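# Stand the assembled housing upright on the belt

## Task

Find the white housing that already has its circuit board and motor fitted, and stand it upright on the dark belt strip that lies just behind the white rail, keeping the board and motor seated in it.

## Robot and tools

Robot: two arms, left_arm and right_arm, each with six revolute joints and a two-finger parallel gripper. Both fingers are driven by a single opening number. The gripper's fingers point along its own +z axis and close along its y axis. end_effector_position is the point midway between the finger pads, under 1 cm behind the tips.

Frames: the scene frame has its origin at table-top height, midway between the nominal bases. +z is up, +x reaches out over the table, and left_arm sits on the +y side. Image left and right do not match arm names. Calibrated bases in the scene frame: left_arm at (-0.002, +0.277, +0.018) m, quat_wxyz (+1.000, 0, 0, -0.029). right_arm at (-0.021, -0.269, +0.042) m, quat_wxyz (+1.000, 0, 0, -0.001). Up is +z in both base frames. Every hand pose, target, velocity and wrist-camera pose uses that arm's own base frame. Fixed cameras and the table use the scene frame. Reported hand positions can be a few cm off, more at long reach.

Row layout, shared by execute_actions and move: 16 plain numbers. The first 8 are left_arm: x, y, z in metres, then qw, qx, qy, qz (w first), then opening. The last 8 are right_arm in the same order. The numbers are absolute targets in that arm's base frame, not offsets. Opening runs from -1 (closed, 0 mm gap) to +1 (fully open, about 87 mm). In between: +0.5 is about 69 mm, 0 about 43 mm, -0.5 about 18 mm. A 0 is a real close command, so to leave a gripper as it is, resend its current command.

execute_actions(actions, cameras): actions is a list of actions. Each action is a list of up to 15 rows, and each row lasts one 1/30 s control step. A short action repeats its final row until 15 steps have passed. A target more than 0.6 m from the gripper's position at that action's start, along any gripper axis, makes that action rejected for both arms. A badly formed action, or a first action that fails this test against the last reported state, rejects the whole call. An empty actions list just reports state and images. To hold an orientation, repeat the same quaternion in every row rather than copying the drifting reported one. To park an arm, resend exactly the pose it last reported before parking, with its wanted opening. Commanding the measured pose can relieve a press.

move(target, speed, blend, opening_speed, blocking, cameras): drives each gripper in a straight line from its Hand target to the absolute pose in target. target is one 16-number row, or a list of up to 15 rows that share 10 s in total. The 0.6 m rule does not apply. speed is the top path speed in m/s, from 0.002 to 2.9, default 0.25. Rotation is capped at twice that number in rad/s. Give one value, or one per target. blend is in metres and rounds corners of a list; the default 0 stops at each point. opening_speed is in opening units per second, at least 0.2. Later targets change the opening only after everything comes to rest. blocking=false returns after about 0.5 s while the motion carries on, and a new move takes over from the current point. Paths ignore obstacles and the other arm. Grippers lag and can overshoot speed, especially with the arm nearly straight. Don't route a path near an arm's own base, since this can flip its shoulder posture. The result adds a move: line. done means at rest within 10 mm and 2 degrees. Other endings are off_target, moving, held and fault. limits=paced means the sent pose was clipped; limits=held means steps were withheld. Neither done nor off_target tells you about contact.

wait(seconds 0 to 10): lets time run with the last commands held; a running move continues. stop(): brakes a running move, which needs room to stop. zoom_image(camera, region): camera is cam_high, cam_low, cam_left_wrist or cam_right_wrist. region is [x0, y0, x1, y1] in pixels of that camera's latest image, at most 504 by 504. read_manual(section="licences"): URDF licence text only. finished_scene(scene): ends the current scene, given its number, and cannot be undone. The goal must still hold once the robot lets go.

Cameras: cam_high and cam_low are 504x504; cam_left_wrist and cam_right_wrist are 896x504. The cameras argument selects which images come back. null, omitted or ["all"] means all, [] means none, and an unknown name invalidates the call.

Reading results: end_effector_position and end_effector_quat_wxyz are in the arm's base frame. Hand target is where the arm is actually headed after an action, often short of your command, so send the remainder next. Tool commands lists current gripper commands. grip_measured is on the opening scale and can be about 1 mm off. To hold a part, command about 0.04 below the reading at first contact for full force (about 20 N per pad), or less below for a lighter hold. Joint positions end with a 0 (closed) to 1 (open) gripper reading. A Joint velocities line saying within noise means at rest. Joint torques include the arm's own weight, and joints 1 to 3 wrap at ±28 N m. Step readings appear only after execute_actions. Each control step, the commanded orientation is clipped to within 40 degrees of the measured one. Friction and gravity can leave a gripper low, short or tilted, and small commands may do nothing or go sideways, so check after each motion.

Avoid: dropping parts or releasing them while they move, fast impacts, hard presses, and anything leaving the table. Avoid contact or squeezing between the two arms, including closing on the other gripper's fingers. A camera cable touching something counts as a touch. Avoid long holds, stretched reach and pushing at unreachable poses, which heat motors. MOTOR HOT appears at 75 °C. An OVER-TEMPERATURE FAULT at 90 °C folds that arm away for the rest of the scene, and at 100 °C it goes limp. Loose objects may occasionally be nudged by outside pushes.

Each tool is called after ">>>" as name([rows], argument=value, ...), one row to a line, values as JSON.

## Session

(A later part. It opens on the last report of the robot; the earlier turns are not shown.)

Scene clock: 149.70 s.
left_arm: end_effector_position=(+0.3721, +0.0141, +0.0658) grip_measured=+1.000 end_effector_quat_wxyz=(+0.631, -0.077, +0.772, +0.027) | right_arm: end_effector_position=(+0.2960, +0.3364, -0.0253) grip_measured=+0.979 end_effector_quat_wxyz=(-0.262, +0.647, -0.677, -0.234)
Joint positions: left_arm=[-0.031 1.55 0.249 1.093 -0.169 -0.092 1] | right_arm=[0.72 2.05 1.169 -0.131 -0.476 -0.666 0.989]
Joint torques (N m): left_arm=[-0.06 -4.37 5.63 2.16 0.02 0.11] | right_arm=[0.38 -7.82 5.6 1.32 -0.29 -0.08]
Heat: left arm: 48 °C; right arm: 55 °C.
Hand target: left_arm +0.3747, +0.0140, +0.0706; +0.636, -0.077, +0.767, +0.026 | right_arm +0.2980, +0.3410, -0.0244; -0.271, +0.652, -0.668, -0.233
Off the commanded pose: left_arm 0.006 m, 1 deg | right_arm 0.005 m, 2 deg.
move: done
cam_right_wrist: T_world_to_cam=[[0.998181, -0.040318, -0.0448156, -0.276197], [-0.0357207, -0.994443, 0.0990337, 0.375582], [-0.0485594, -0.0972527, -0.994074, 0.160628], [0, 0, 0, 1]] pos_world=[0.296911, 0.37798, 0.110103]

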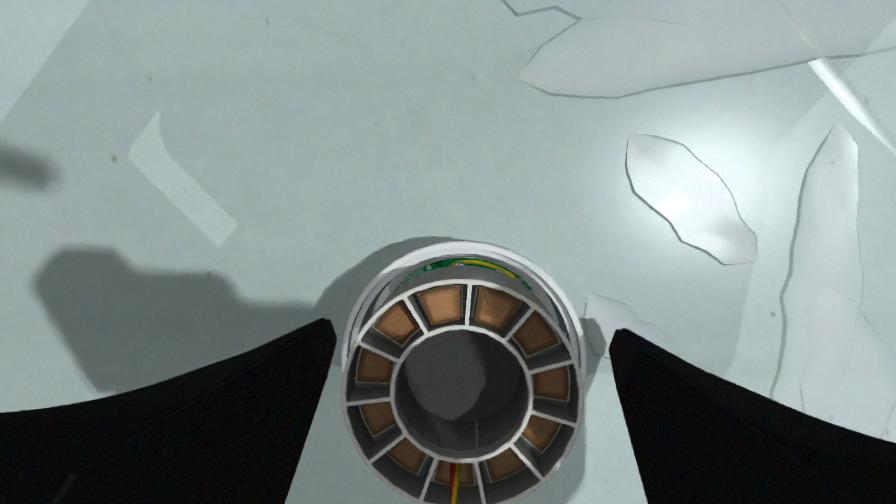

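>>> move([
  [0.3748,0.0140,0.0707,0.636,-0.077,0.767,0.026,1,0.290,0.243,0.09,0.2714,-0.6521,0.6682,0.2334,1],
  [0.30,-0.02,0.15,0.50,0.15,0.84,-0.06,1,0.30,-0.02,0.2,0.55,0,0.835,0,1],
  [0.235,-0.143,0.09,0.325,0.3556,0.866,-0.1309,1,0.30,-0.06,0.2,0.55,0,0.835,0,1],
], speed=[0.12,0.25,0.25], blend=0.02)

Scene clock: 167.10 s.
left_arm: end_effector_position=(+0.2288, -0.1403, +0.0813) grip_measured=+1.000 end_effector_quat_wxyz=(+0.315, +0.359, +0.868, -0.135) | right_arm: end_effector_position=(+0.2934, -0.0585, +0.1871) grip_measured=+0.979 end_effector_quat_wxyz=(+0.533, +0.011, +0.846, +0.003)
Joint positions: left_arm=[-0.444 1.086 0.66 -0.475 0.224 0.262 1] | right_arm=[-0.364 0.854 0.699 -0.317 -0.32 -0.14 0.989]
Joint torques (N m): left_arm=[-0.7 -1.92 9.74 1.58 0.02 0.04] | right_arm=[-0.57 -0.2 8.59 1.88 -0.32 -0.08]
Heat: left arm: 49 °C; right arm: 51 °C.
Hand target: left_arm +0.2348, -0.1430, +0.0901; +0.325, +0.356, +0.866, -0.131 | right_arm +0.2994, -0.0599, +0.2001; +0.550, +0.000, +0.835, +0.000
Off the commanded pose: left_arm 0.011 m, 1 deg | right_arm 0.015 m, 3 deg.
move: off_target (left_arm, right_arm)
cam_left_wrist: T_world_to_cam=[[-0.694117, -0.717424, 0.0591944, 0.0454767], [-0.667718, 0.672383, 0.319458, 0.223846], [-0.268988, 0.182216, -0.94575, 0.304274], [0, 0, 0, 1]] pos_world=[0.262879, -0.173328, 0.213566]
cam_right_wrist: T_world_to_cam=[[0.0238118, -0.99705, -0.072965, -0.0448391], [-0.95251, -0.000463937, -0.304507, 0.364394], [0.303575, 0.0767508, -0.949711, 0.231827], [0, 0, 0, 1]] pos_world=[0.27778, -0.0623307, 0.327858]

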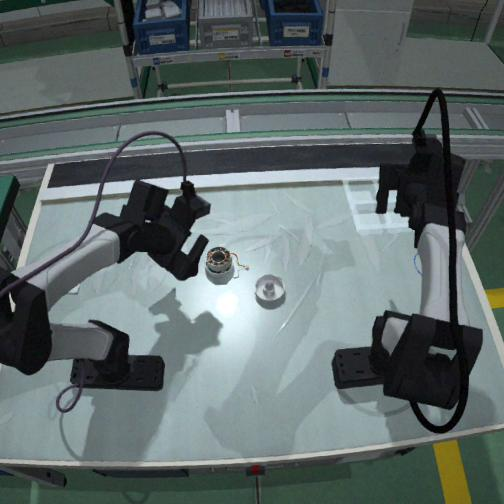

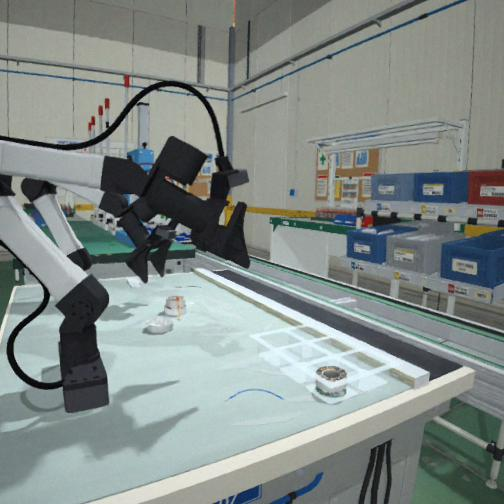

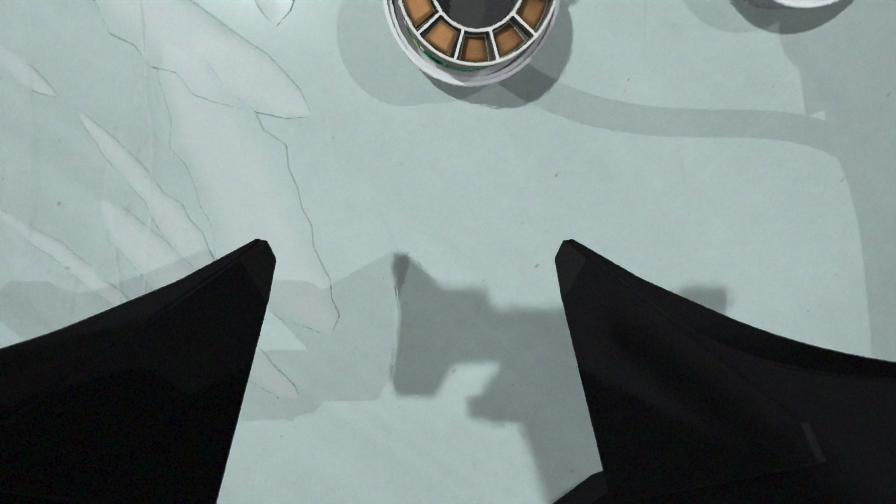

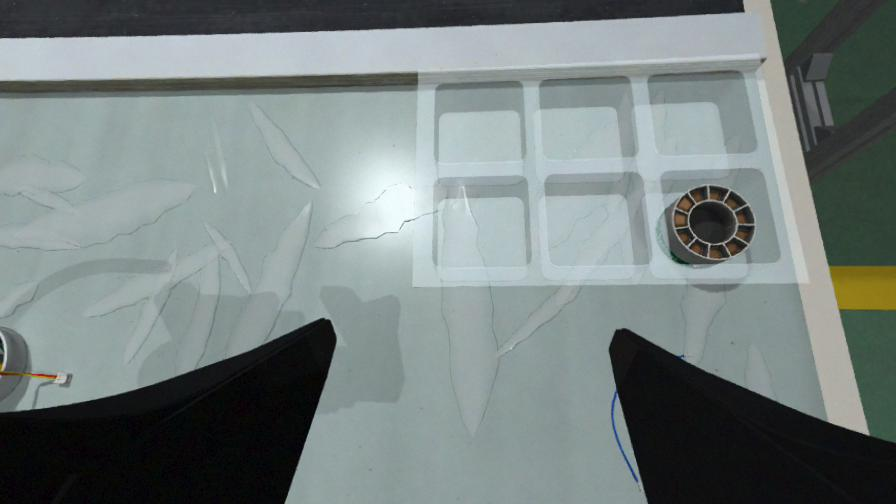

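>>> move(target=[0.253,-0.175,0.055,0.330,0.3556,0.864,-0.1309,1,0.2994,-0.0599,0.2001,0.55,0,0.835,0,1], speed=0.12, cameras=["cam_left_wrist"])

Scene clock: 174.07 s.
left_arm: end_effector_position=(+0.2518, -0.1742, +0.0568) grip_measured=+1.000 end_effector_quat_wxyz=(+0.328, +0.359, +0.863, -0.135) | right_arm: end_effector_position=(+0.2936, -0.0583, +0.1872) grip_measured=+0.979 end_effector_quat_wxyz=(+0.534, +0.010, +0.846, +0.004)
Joint positions: left_arm=[-0.537 1.264 0.646 -0.243 0.163 0.19 1] | right_arm=[-0.364 0.854 0.699 -0.316 -0.322 -0.141 0.989]
Joint torques (N m): left_arm=[-0.65 -2.82 6.8 1.88 -0.01 0.01] | right_arm=[-0.58 -0.44 8.59 1.86 -0.29 -0.08]
Heat: left arm: 50 °C; right arm: 50 °C.
Hand target: left_arm +0.2530, -0.1750, +0.0550; +0.330, +0.356, +0.864, -0.131 | right_arm +0.2989, -0.0598, +0.2002; +0.550, +0.000, +0.835, +0.000
Off the commanded pose: left_arm 0.002 m, 1 deg | right_arm 0.014 m, 3 deg.
move: off_target (right_arm)
cam_left_wrist: T_world_to_cam=[[-0.695768, -0.716565, 0.0494103, 0.0396991], [-0.674921, 0.675767, 0.296345, 0.273549], [-0.245741, 0.172839, -0.953802, 0.286368], [0, 0, 0, 1]] pos_world=[0.282618, -0.205904, 0.190112]

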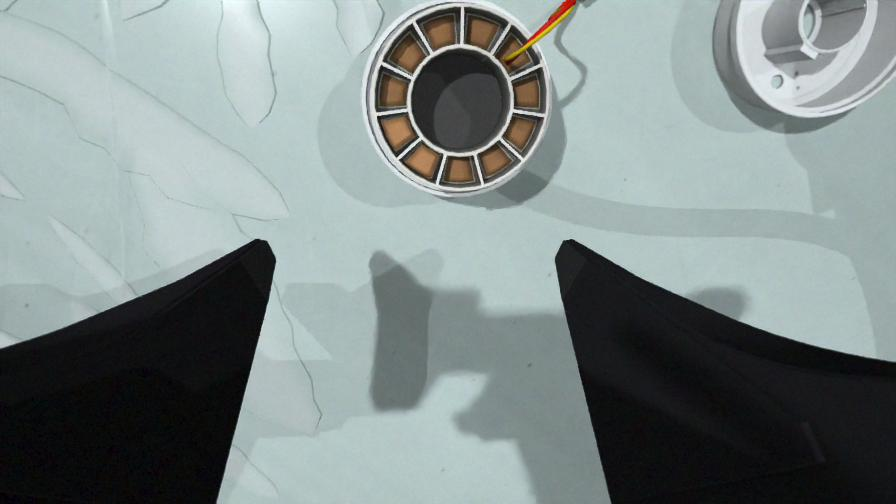

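>>> move([
  [0.267,-0.207,0.022,0.328,0.3556,0.865,-0.1309,1,0.2994,-0.0599,0.2001,0.55,0,0.835,0,1],
  [0.278,-0.217,0.002,0.328,0.3556,0.865,-0.1309,1,0.2994,-0.0599,0.2001,0.55,0,0.835,0,1],
], speed=0.07, cameras=["cam_left_wrist","cam_low"])

>>> zoom_image(camera="cam_low", region=[130, 250, 220, 340])

Scene clock: 184.43 s.
left_arm: end_effector_position=(+0.2712, -0.2115, -0.0023) grip_measured=+1.000 end_effector_quat_wxyz=(+0.316, +0.359, +0.868, -0.133) | right_arm: end_effector_position=(+0.2936, -0.0581, +0.1873) grip_measured=+0.979 end_effector_quat_wxyz=(+0.534, +0.010, +0.846, +0.004)
Joint positions: left_arm=[-0.623 1.581 0.646 0.057 0.107 0.124 1] | right_arm=[-0.364 0.854 0.699 -0.316 -0.323 -0.142 0.989]
Joint torques (N m): left_arm=[-0.79 -4.42 7.53 1.85 -0.07 0.01] | right_arm=[-0.64 -0.42 8.51 1.87 -0.29 -0.07]
Heat: left arm: 50 °C; right arm: 51 °C.
Hand target: left_arm +0.2778, -0.2169, +0.0023; +0.328, +0.356, +0.865, -0.131 | right_arm +0.2989, -0.0598, +0.2002; +0.550, +0.000, +0.835, +0.000
Off the commanded pose: left_arm 0.010 m, 2 deg | right_arm 0.014 m, 3 deg.
move: off_target (right_arm)
cam_left_wrist: T_world_to_cam=[[-0.694051, -0.717908, 0.053861, 0.0286807], [-0.668938, 0.670743, 0.320353, 0.326662], [-0.266111, 0.186311, -0.945766, 0.249703], [0, 0, 0, 1]] pos_world=[0.304871, -0.245038, 0.129968]
Images, in order (width x height): cam_low 504x504, cam_left_wrist 896x504.

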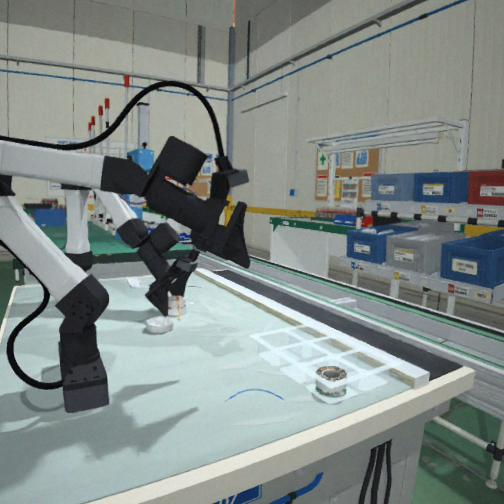

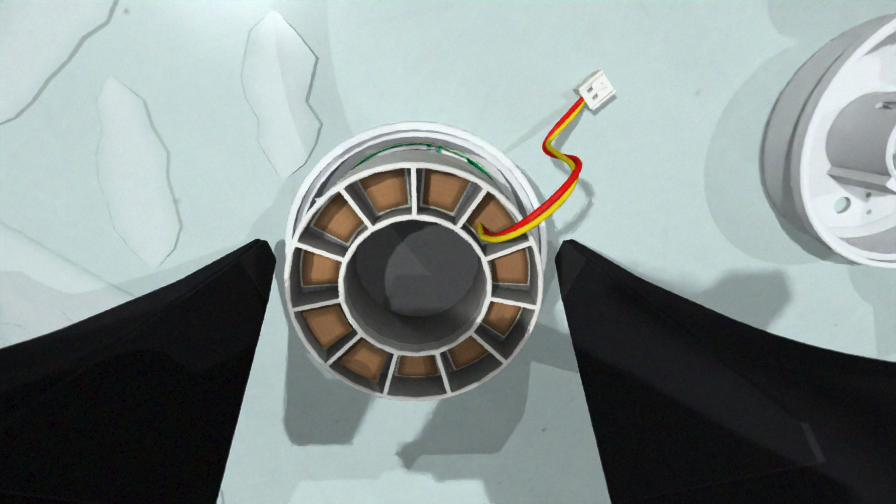

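Scaled by 5.600 (camera's finer frame: 720x720).

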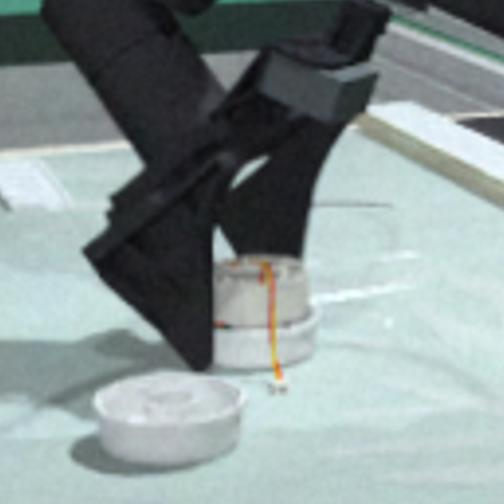

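>>> move(target=[0.283,-0.222,0.001,0.331,0.3556,0.864,-0.1309,1,0.2994,-0.0599,0.2001,0.55,0,0.835,0,1], speed=0.05, cameras=[])

>>> move(target=[0.283,-0.222,0.001,0.331,0.3556,0.864,-0.1309,0.3,0.2994,-0.0599,0.2001,0.55,0,0.835,0,1], opening_speed=0.4, cameras=["cam_left_wrist"])

Scene clock: 190.17 s.
left_arm: end_effector_position=(+0.2750, -0.2163, -0.0034) grip_measured=+1.000 end_effector_quat_wxyz=(+0.319, +0.359, +0.867, -0.134) | right_arm: end_effector_position=(+0.2936, -0.0581, +0.1873) grip_measured=+0.979 end_effector_quat_wxyz=(+0.534, +0.010, +0.846, +0.004)
Joint positions: left_arm=[-0.627 1.604 0.658 0.076 0.107 0.119 1] | right_arm=[-0.364 0.854 0.699 -0.316 -0.323 -0.142 0.989]
Joint torques (N m): left_arm=[-0.84 -4.27 7.99 1.85 -0.11 0.02] | right_arm=[-0.64 -0.42 8.58 1.85 -0.28 -0.08]
Heat: left arm: 50 °C; right arm: 52 °C.
Hand target: left_arm +0.2827, -0.2219, +0.0012; +0.331, +0.356, +0.864, -0.131 | right_arm +0.2989, -0.0598, +0.2002; +0.550, +0.000, +0.835, +0.000
Off the commanded pose: left_arm 0.011 m, 2 deg | right_arm 0.014 m, 3 deg.
move: off_target (left_arm, right_arm)

Scene clock: 192.13 s.
left_arm: end_effector_position=(+0.2756, -0.2166, -0.0034) grip_measured=+0.477 end_effector_quat_wxyz=(+0.320, +0.358, +0.867, -0.135) | right_arm: end_effector_position=(+0.2936, -0.0581, +0.1873) grip_measured=+0.979 end_effector_quat_wxyz=(+0.534, +0.010, +0.846, +0.004)
Joint positions: left_arm=[-0.627 1.605 0.658 0.08 0.106 0.118 0.738] | right_arm=[-0.364 0.854 0.699 -0.316 -0.323 -0.142 0.989]
Joint torques (N m): left_arm=[-0.8 -4.34 7.99 1.82 -0.1 0.05] | right_arm=[-0.65 -0.4 8.47 1.86 -0.26 -0.07]
Heat: left arm: 50 °C; right arm: 52 °C.
Hand target: left_arm +0.2828, -0.2219, +0.0012; +0.331, +0.356, +0.864, -0.131 | right_arm +0.2989, -0.0598, +0.2002; +0.550, +0.000, +0.835, +0.000
Off the commanded pose: left_arm 0.010 m, 1 deg | right_arm 0.014 m, 3 deg.
move: off_target (right_arm)
cam_left_wrist: T_world_to_cam=[[-0.693626, -0.718214, 0.0552493, 0.0278911], [-0.671609, 0.672531, 0.310876, 0.33451], [-0.260432, 0.178526, -0.948843, 0.247476], [0, 0, 0, 1]] pos_world=[0.308456, -0.249117, 0.129284]

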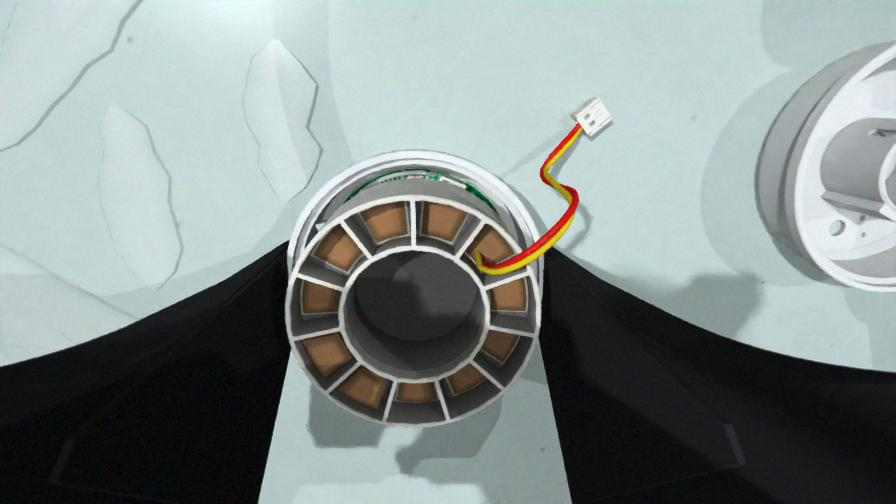

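>>> move([
  [0.283,-0.222,0.10,0.325,0.3556,0.866,-0.1309,0.3,0.2994,-0.0599,0.2001,0.55,0,0.835,0,1],
  [0.40,-0.10,0.14,0.3436,0.1788,0.9198,-0.0668,0.3,0.2994,-0.0599,0.2001,0.55,0,0.835,0,1],
  [0.54,0,0.15,0.3746,0,0.9272,0,0.3,0.2994,-0.0599,0.2001,0.55,0,0.835,0,1],
  [0.63,0,0.14,0.3746,0,0.9272,0,0.3,0.2994,-0.0599,0.2001,0.55,0,0.835,0,1],
], speed=0.15, blend=0.03, cameras=["cam_left_wrist"])

>>> move([
  [0.628,0,0.06,0.380,0,0.925,0,0.3,0.2994,-0.0599,0.2001,0.55,0,0.835,0,1],
  [0.628,0,0.045,0.3875,0,0.9219,0,0.3,0.2994,-0.0599,0.2001,0.55,0,0.835,0,1],
], speed=[0.1,0.04], cameras=["cam_left_wrist","cam_low"])

>>> zoom_image(camera="cam_low", region=[220, 240, 280, 300])

Scene clock: 206.60 s.
left_arm: end_effector_position=(+0.6229, -0.0052, +0.1277) grip_measured=+0.477 end_effector_quat_wxyz=(+0.365, +0.009, +0.931, -0.007) | right_arm: end_effector_position=(+0.2936, -0.0581, +0.1873) grip_measured=+0.979 end_effector_quat_wxyz=(+0.534, +0.010, +0.846, +0.004)
Joint positions: left_arm=[-0.005 2.655 2.832 -1.001 0.016 0.009 0.738] | right_arm=[-0.364 0.854 0.699 -0.316 -0.323 -0.142 0.989]
Joint torques (N m): left_arm=[0.43 -12.08 9.92 1.86 -0.11 0.02] | right_arm=[-0.66 -0.36 8.49 1.85 -0.3 -0.11]
Heat: left arm: 51 °C; right arm: 53 °C.
Hand target: left_arm +0.6290, +0.0001, +0.1398; +0.384, +0.000, +0.923, +0.000 | right_arm +0.2989, -0.0598, +0.2002; +0.550, +0.000, +0.835, +0.000
Off the commanded pose: left_arm 0.015 m, 2 deg | right_arm 0.014 m, 3 deg.
elbow stopped short (left arm): the move would have taken joint 3 (elbow) straighter than the controller allows.
move: off_target (left_arm, right_arm)
cam_left_wrist: T_world_to_cam=[[-0.00660727, -0.998344, 0.0571487, -0.0162729], [-0.961282, 0.0220856, 0.27468, 0.566563], [-0.275487, -0.0531212, -0.959836, 0.434173], [0, 0, 0, 1]] pos_world=[0.664128, -0.00569509, 0.262042]

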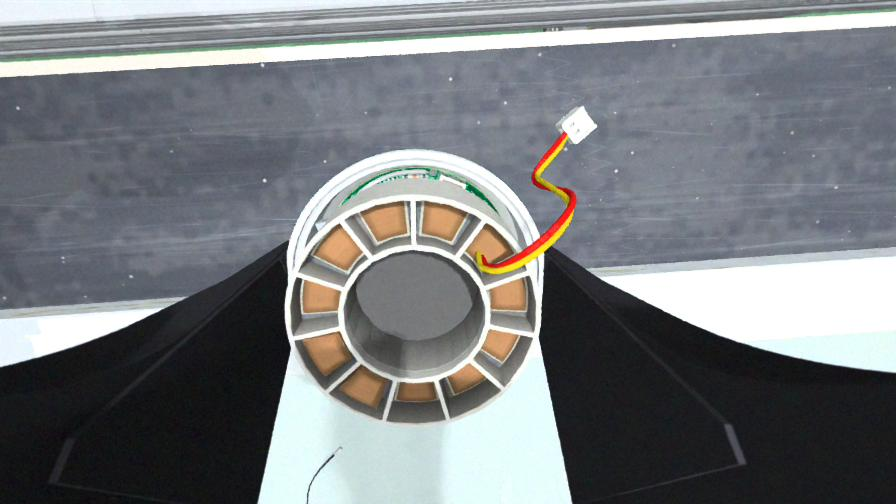

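Scene clock: 208.50 s.
left_arm: end_effector_position=(+0.6157, -0.0052, +0.0102) grip_measured=+0.477 end_effector_quat_wxyz=(+0.349, +0.009, +0.937, -0.007) | right_arm: end_effector_position=(+0.2936, -0.0581, +0.1873) grip_measured=+0.979 end_effector_quat_wxyz=(+0.534, +0.010, +0.846, +0.004)
Joint positions: left_arm=[-0.005 2.523 2.122 -0.456 0.016 0.009 0.738] | right_arm=[-0.364 0.854 0.699 -0.316 -0.323 -0.142 0.989]
Joint torques (N m): left_arm=[0.53 -16.18 7.79 2.04 -0.12 0.02] | right_arm=[-0.59 -0.38 8.53 1.85 -0.27 -0.1]
Heat: left arm: 51 °C; right arm: 53 °C.
Hand target: left_arm +0.6270, +0.0000, +0.0452; +0.387, +0.000, +0.922, +0.000 | right_arm +0.2989, -0.0598, +0.2002; +0.550, +0.000, +0.835, +0.000
Off the commanded pose: left_arm 0.037 m, 5 deg | right_arm 0.014 m, 3 deg.
move: off_target (left_arm, right_arm)
cam_left_wrist: T_world_to_cam=[[-0.0044111, -0.998338, 0.0574686, -0.0108848], [-0.951408, 0.0218848, 0.307153, 0.585478], [-0.3079, -0.0533212, -0.949923, 0.339179], [0, 0, 0, 1]] pos_world=[0.661414, -0.00559436, 0.142988]
Images, in order (width x height): cam_low 504x504, cam_left_wrist 896x504.

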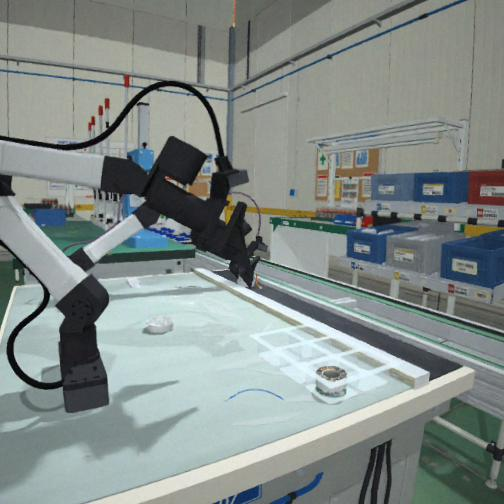

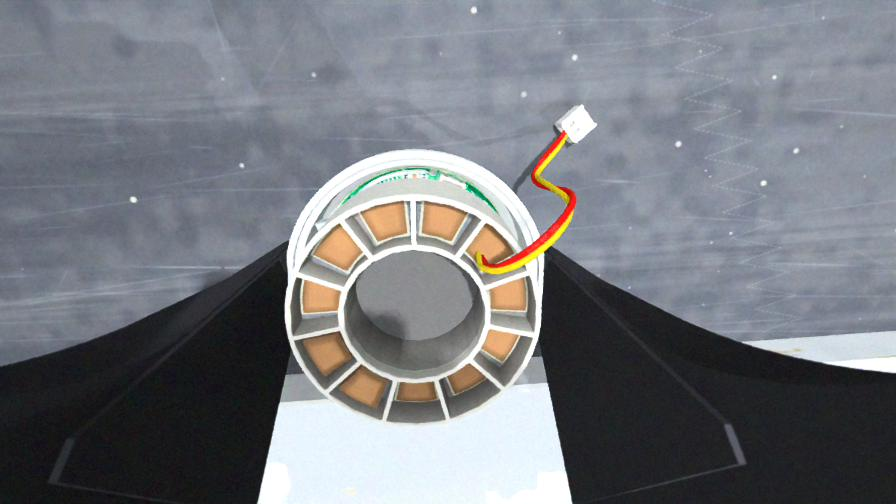

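Scaled by 8.400 (camera's finer frame: 720x720).

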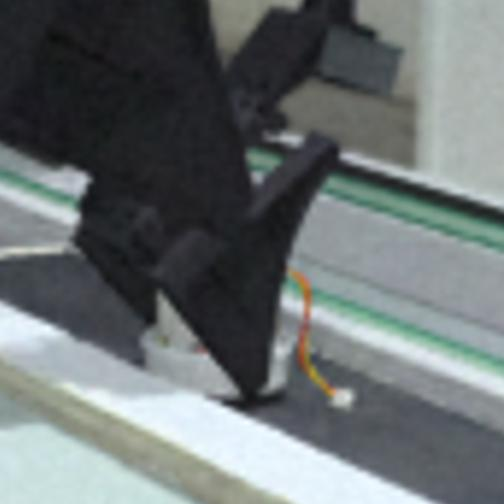

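>>> move(target=[0.628,0,0.038,0.3875,0,0.9219,0,0.3,0.2994,-0.0599,0.2001,0.55,0,0.835,0,1], speed=0.04, cameras=[])

>>> move(target=[0.628,0,0.035,0.383,0,0.9238,0,0.3,0.2994,-0.0599,0.2001,0.55,0,0.835,0,1], speed=0.04, cameras=[])

Scene clock: 213.43 s.
left_arm: end_effector_position=(+0.6172, -0.0052, +0.0082) grip_measured=+0.477 end_effector_quat_wxyz=(+0.353, +0.009, +0.935, -0.007) | right_arm: end_effector_position=(+0.2936, -0.0581, +0.1873) grip_measured=+0.979 end_effector_quat_wxyz=(+0.534, +0.010, +0.846, +0.004)
Joint positions: left_arm=[-0.005 2.523 2.109 -0.434 0.016 0.009 0.738] | right_arm=[-0.364 0.854 0.699 -0.316 -0.323 -0.142 0.989]
Joint torques (N m): left_arm=[0.49 -15.8 7.51 2.07 -0.12 0.02] | right_arm=[-0.64 -0.43 8.51 1.87 -0.28 -0.09]
Heat: left arm: 51 °C; right arm: 53 °C.
Hand target: left_arm +0.6272, +0.0001, +0.0382; +0.387, +0.000, +0.922, +0.000 | right_arm +0.2989, -0.0598, +0.2002; +0.550, +0.000, +0.835, +0.000
Off the commanded pose: left_arm 0.032 m, 4 deg | right_arm 0.014 m, 3 deg.
move: off_target (left_arm, right_arm)

Scene clock: 214.13 s.
left_arm: end_effector_position=(+0.6172, -0.0052, +0.0082) grip_measured=+0.477 end_effector_quat_wxyz=(+0.353, +0.009, +0.935, -0.007) | right_arm: end_effector_position=(+0.2936, -0.0581, +0.1873) grip_measured=+0.979 end_effector_quat_wxyz=(+0.534, +0.010, +0.846, +0.004)
Joint positions: left_arm=[-0.005 2.523 2.109 -0.434 0.016 0.009 0.738] | right_arm=[-0.364 0.854 0.699 -0.316 -0.323 -0.142 0.989]
Joint torques (N m): left_arm=[0.53 -14.79 8.66 1.9 -0.12 0.03] | right_arm=[-0.61 -0.35 8.58 1.85 -0.28 -0.07]
Heat: left arm: 51 °C; right arm: 53 °C.
Hand target: left_arm +0.6272, +0.0001, +0.0352; +0.383, +0.000, +0.924, +0.000 | right_arm +0.2989, -0.0598, +0.2002; +0.550, +0.000, +0.835, +0.000
Off the commanded pose: left_arm 0.029 m, 4 deg | right_arm 0.014 m, 3 deg.
move: off_target (left_arm, right_arm)

>>> move(target=[0.626,0,0.027,0.380,0,0.925,0,0.3,0.2994,-0.0599,0.2001,0.55,0,0.835,0,1], speed=0.04, cameras=["cam_left_wrist","cam_low"])

>>> zoom_image(camera="cam_low", region=[220, 240, 280, 300])

Scene clock: 219.53 s.
left_arm: end_effector_position=(+0.6166, -0.0052, +0.0062) grip_measured=+0.477 end_effector_quat_wxyz=(+0.353, +0.009, +0.936, -0.007) | right_arm: end_effector_position=(+0.2936, -0.0581, +0.1873) grip_measured=+0.979 end_effector_quat_wxyz=(+0.534, +0.010, +0.846, +0.004)
Joint positions: left_arm=[-0.005 2.523 2.101 -0.428 0.016 0.008 0.738] | right_arm=[-0.364 0.854 0.699 -0.316 -0.323 -0.142 0.989]
Joint torques (N m): left_arm=[0.51 -14.58 7.39 2.06 -0.11 0.02] | right_arm=[-0.73 -0.42 8.55 1.85 -0.29 -0.08]
Heat: left arm: 52 °C; right arm: 54 °C.
Hand target: left_arm +0.6254, +0.0001, +0.0273; +0.380, +0.000, +0.925, +0.000 | right_arm +0.2989, -0.0598, +0.2002; +0.550, +0.000, +0.835, +0.000
Off the commanded pose: left_arm 0.023 m, 4 deg | right_arm 0.014 m, 3 deg.
move: off_target (left_arm, right_arm)
cam_left_wrist: T_world_to_cam=[[-0.00456535, -0.99832, 0.0577595, -0.0106168], [-0.953824, 0.0216946, 0.29958, 0.589022], [-0.30033, -0.0537248, -0.952321, 0.33103], [0, 0, 0, 1]] pos_world=[0.661193, -0.00559306, 0.139401]
Images, in order (width x height): cam_low 504x504, cam_left_wrist 896x504.

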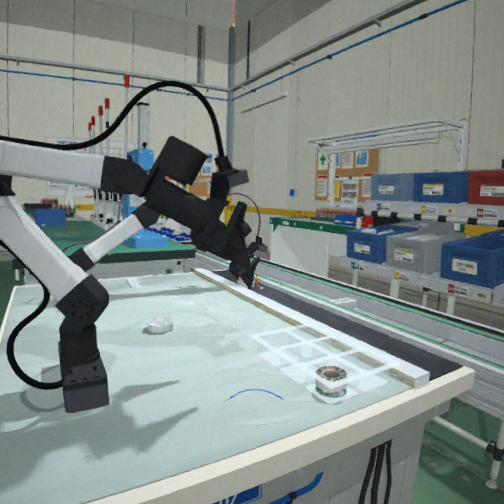

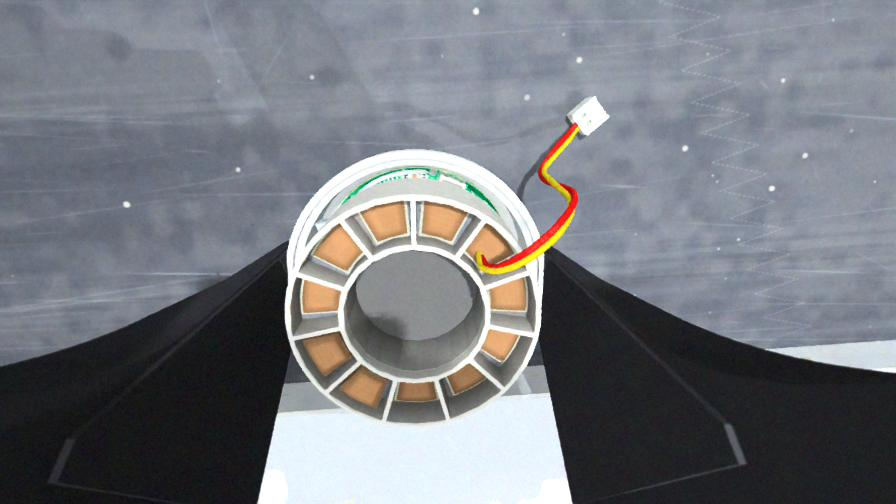

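Scaled by 8.400 (camera's finer frame: 720x720).

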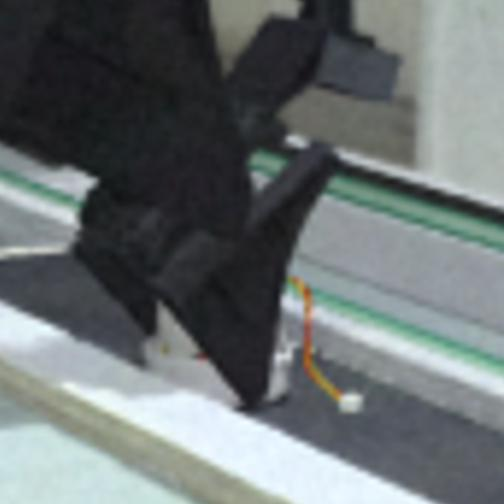

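>>> move(target=[0.626,0,0.033,0.380,0,0.925,0,0.3,0.2994,-0.0599,0.2001,0.55,0,0.835,0,1], speed=0.04, cameras=[])

>>> move(target=[0.627,0,0.037,0.379,0,0.9254,0,1,0.2994,-0.0599,0.2001,0.55,0,0.835,0,1], speed=0.03, opening_speed=0.4, cameras=["cam_left_wrist"])

Scene clock: 225.50 s.
left_arm: end_effector_position=(+0.6162, -0.0052, +0.0060) grip_measured=+0.477 end_effector_quat_wxyz=(+0.352, +0.009, +0.936, -0.007) | right_arm: end_effector_position=(+0.2936, -0.0581, +0.1873) grip_measured=+0.979 end_effector_quat_wxyz=(+0.534, +0.010, +0.846, +0.004)
Joint positions: left_arm=[-0.005 2.523 2.101 -0.43 0.016 0.008 0.738] | right_arm=[-0.364 0.854 0.699 -0.316 -0.323 -0.142 0.989]
Joint torques (N m): left_arm=[0.5 -14.99 8.55 1.86 -0.12 0.04] | right_arm=[-0.62 -0.4 8.53 1.86 -0.3 -0.08]
Heat: left arm: 52 °C; right arm: 54 °C.
Hand target: left_arm +0.6254, +0.0001, +0.0331; +0.380, +0.000, +0.925, +0.000 | right_arm +0.2989, -0.0598, +0.2002; +0.550, +0.000, +0.835, +0.000
Off the commanded pose: left_arm 0.029 m, 4 deg | right_arm 0.014 m, 3 deg.
move: off_target (left_arm, right_arm)

Scene clock: 227.47 s.
left_arm: end_effector_position=(+0.6163, -0.0052, +0.0075) grip_measured=+1.000 end_effector_quat_wxyz=(+0.352, +0.009, +0.936, -0.007) | right_arm: end_effector_position=(+0.2936, -0.0581, +0.1873) grip_measured=+0.979 end_effector_quat_wxyz=(+0.534, +0.010, +0.846, +0.004)
Joint positions: left_arm=[-0.005 2.523 2.108 -0.438 0.016 0.008 1] | right_arm=[-0.364 0.854 0.699 -0.316 -0.323 -0.142 0.989]
Joint torques (N m): left_arm=[0.47 -14.76 9.83 1.69 -0.12 0.01] | right_arm=[-0.61 -0.36 8.55 1.86 -0.27 -0.08]
Heat: left arm: 53 °C; right arm: 54 °C.
Hand target: left_arm +0.6262, +0.0001, +0.0370; +0.379, +0.000, +0.925, +0.000 | right_arm +0.2989, -0.0598, +0.2002; +0.550, +0.000, +0.835, +0.000
Off the commanded pose: left_arm 0.032 m, 4 deg | right_arm 0.014 m, 3 deg.
move: off_target (left_arm, right_arm)
cam_left_wrist: T_world_to_cam=[[-0.00443744, -0.998325, 0.0576762, -0.0107586], [-0.953033, 0.0216887, 0.302089, 0.587889], [-0.302834, -0.0536268, -0.951533, 0.333747], [0, 0, 0, 1]] pos_world=[0.6613, -0.00559334, 0.140597]

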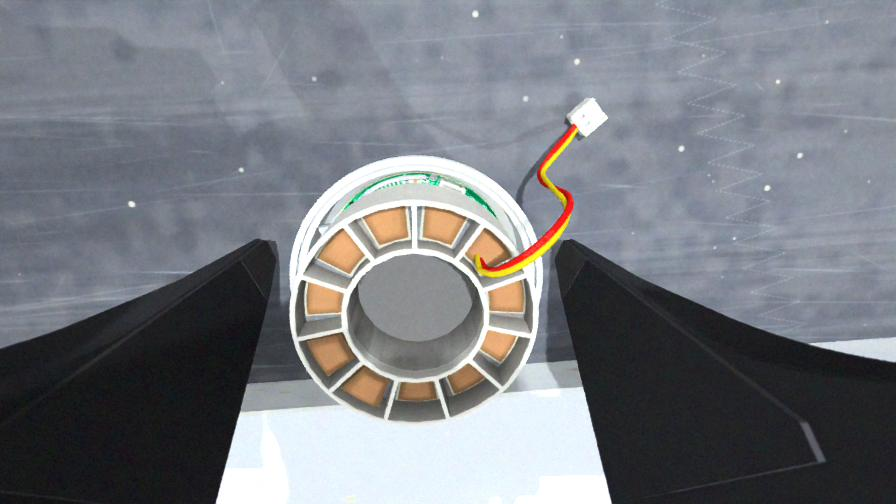

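>>> move([
  [0.575,0,0.11,0.378,0,0.926,0,1,0.2994,-0.0599,0.2001,0.55,0,0.835,0,1],
  [0.48,0,0.18,0.378,0,0.926,0,1,0.2994,-0.0599,0.2001,0.55,0,0.835,0,1],
], speed=[0.1,0.2], blend=0.01, cameras=["cam_low"])

>>> zoom_image(camera="cam_low", region=[220, 240, 280, 300])

Scene clock: 233.33 s.
left_arm: end_effector_position=(+0.4829, -0.0045, +0.1763) grip_measured=+1.000 end_effector_quat_wxyz=(+0.376, +0.009, +0.927, -0.006) | right_arm: end_effector_position=(+0.2936, -0.0581, +0.1873) grip_measured=+0.979 end_effector_quat_wxyz=(+0.534, +0.010, +0.846, +0.004)
Joint positions: left_arm=[-0.005 1.829 1.65 -0.622 0.015 0.008 1] | right_arm=[-0.364 0.854 0.699 -0.316 -0.323 -0.142 0.989]
Joint torques (N m): left_arm=[0.5 -9.22 7.06 1.73 -0.13 0.03] | right_arm=[-0.69 -0.35 8.55 1.86 -0.28 -0.1]
Heat: left arm: 55 °C; right arm: 54 °C.
Hand target: left_arm +0.4801, +0.0000, +0.1801; +0.378, +0.000, +0.926, +0.000 | right_arm +0.2989, -0.0598, +0.2002; +0.550, +0.000, +0.835, +0.000
Off the commanded pose: left_arm 0.007 m, 1 deg | right_arm 0.014 m, 3 deg.
move: off_target (right_arm)

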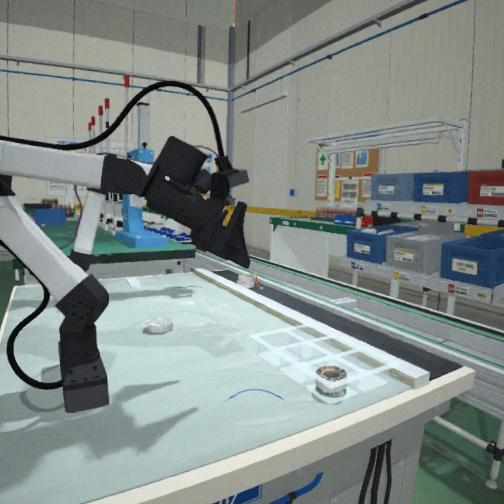

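Scaled by 8.400 (camera's finer frame: 720x720).

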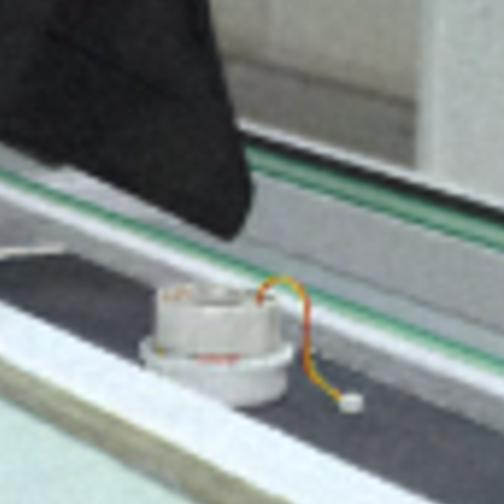

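>>> finished_scene(scene=3)

The scene is finished: the task was done.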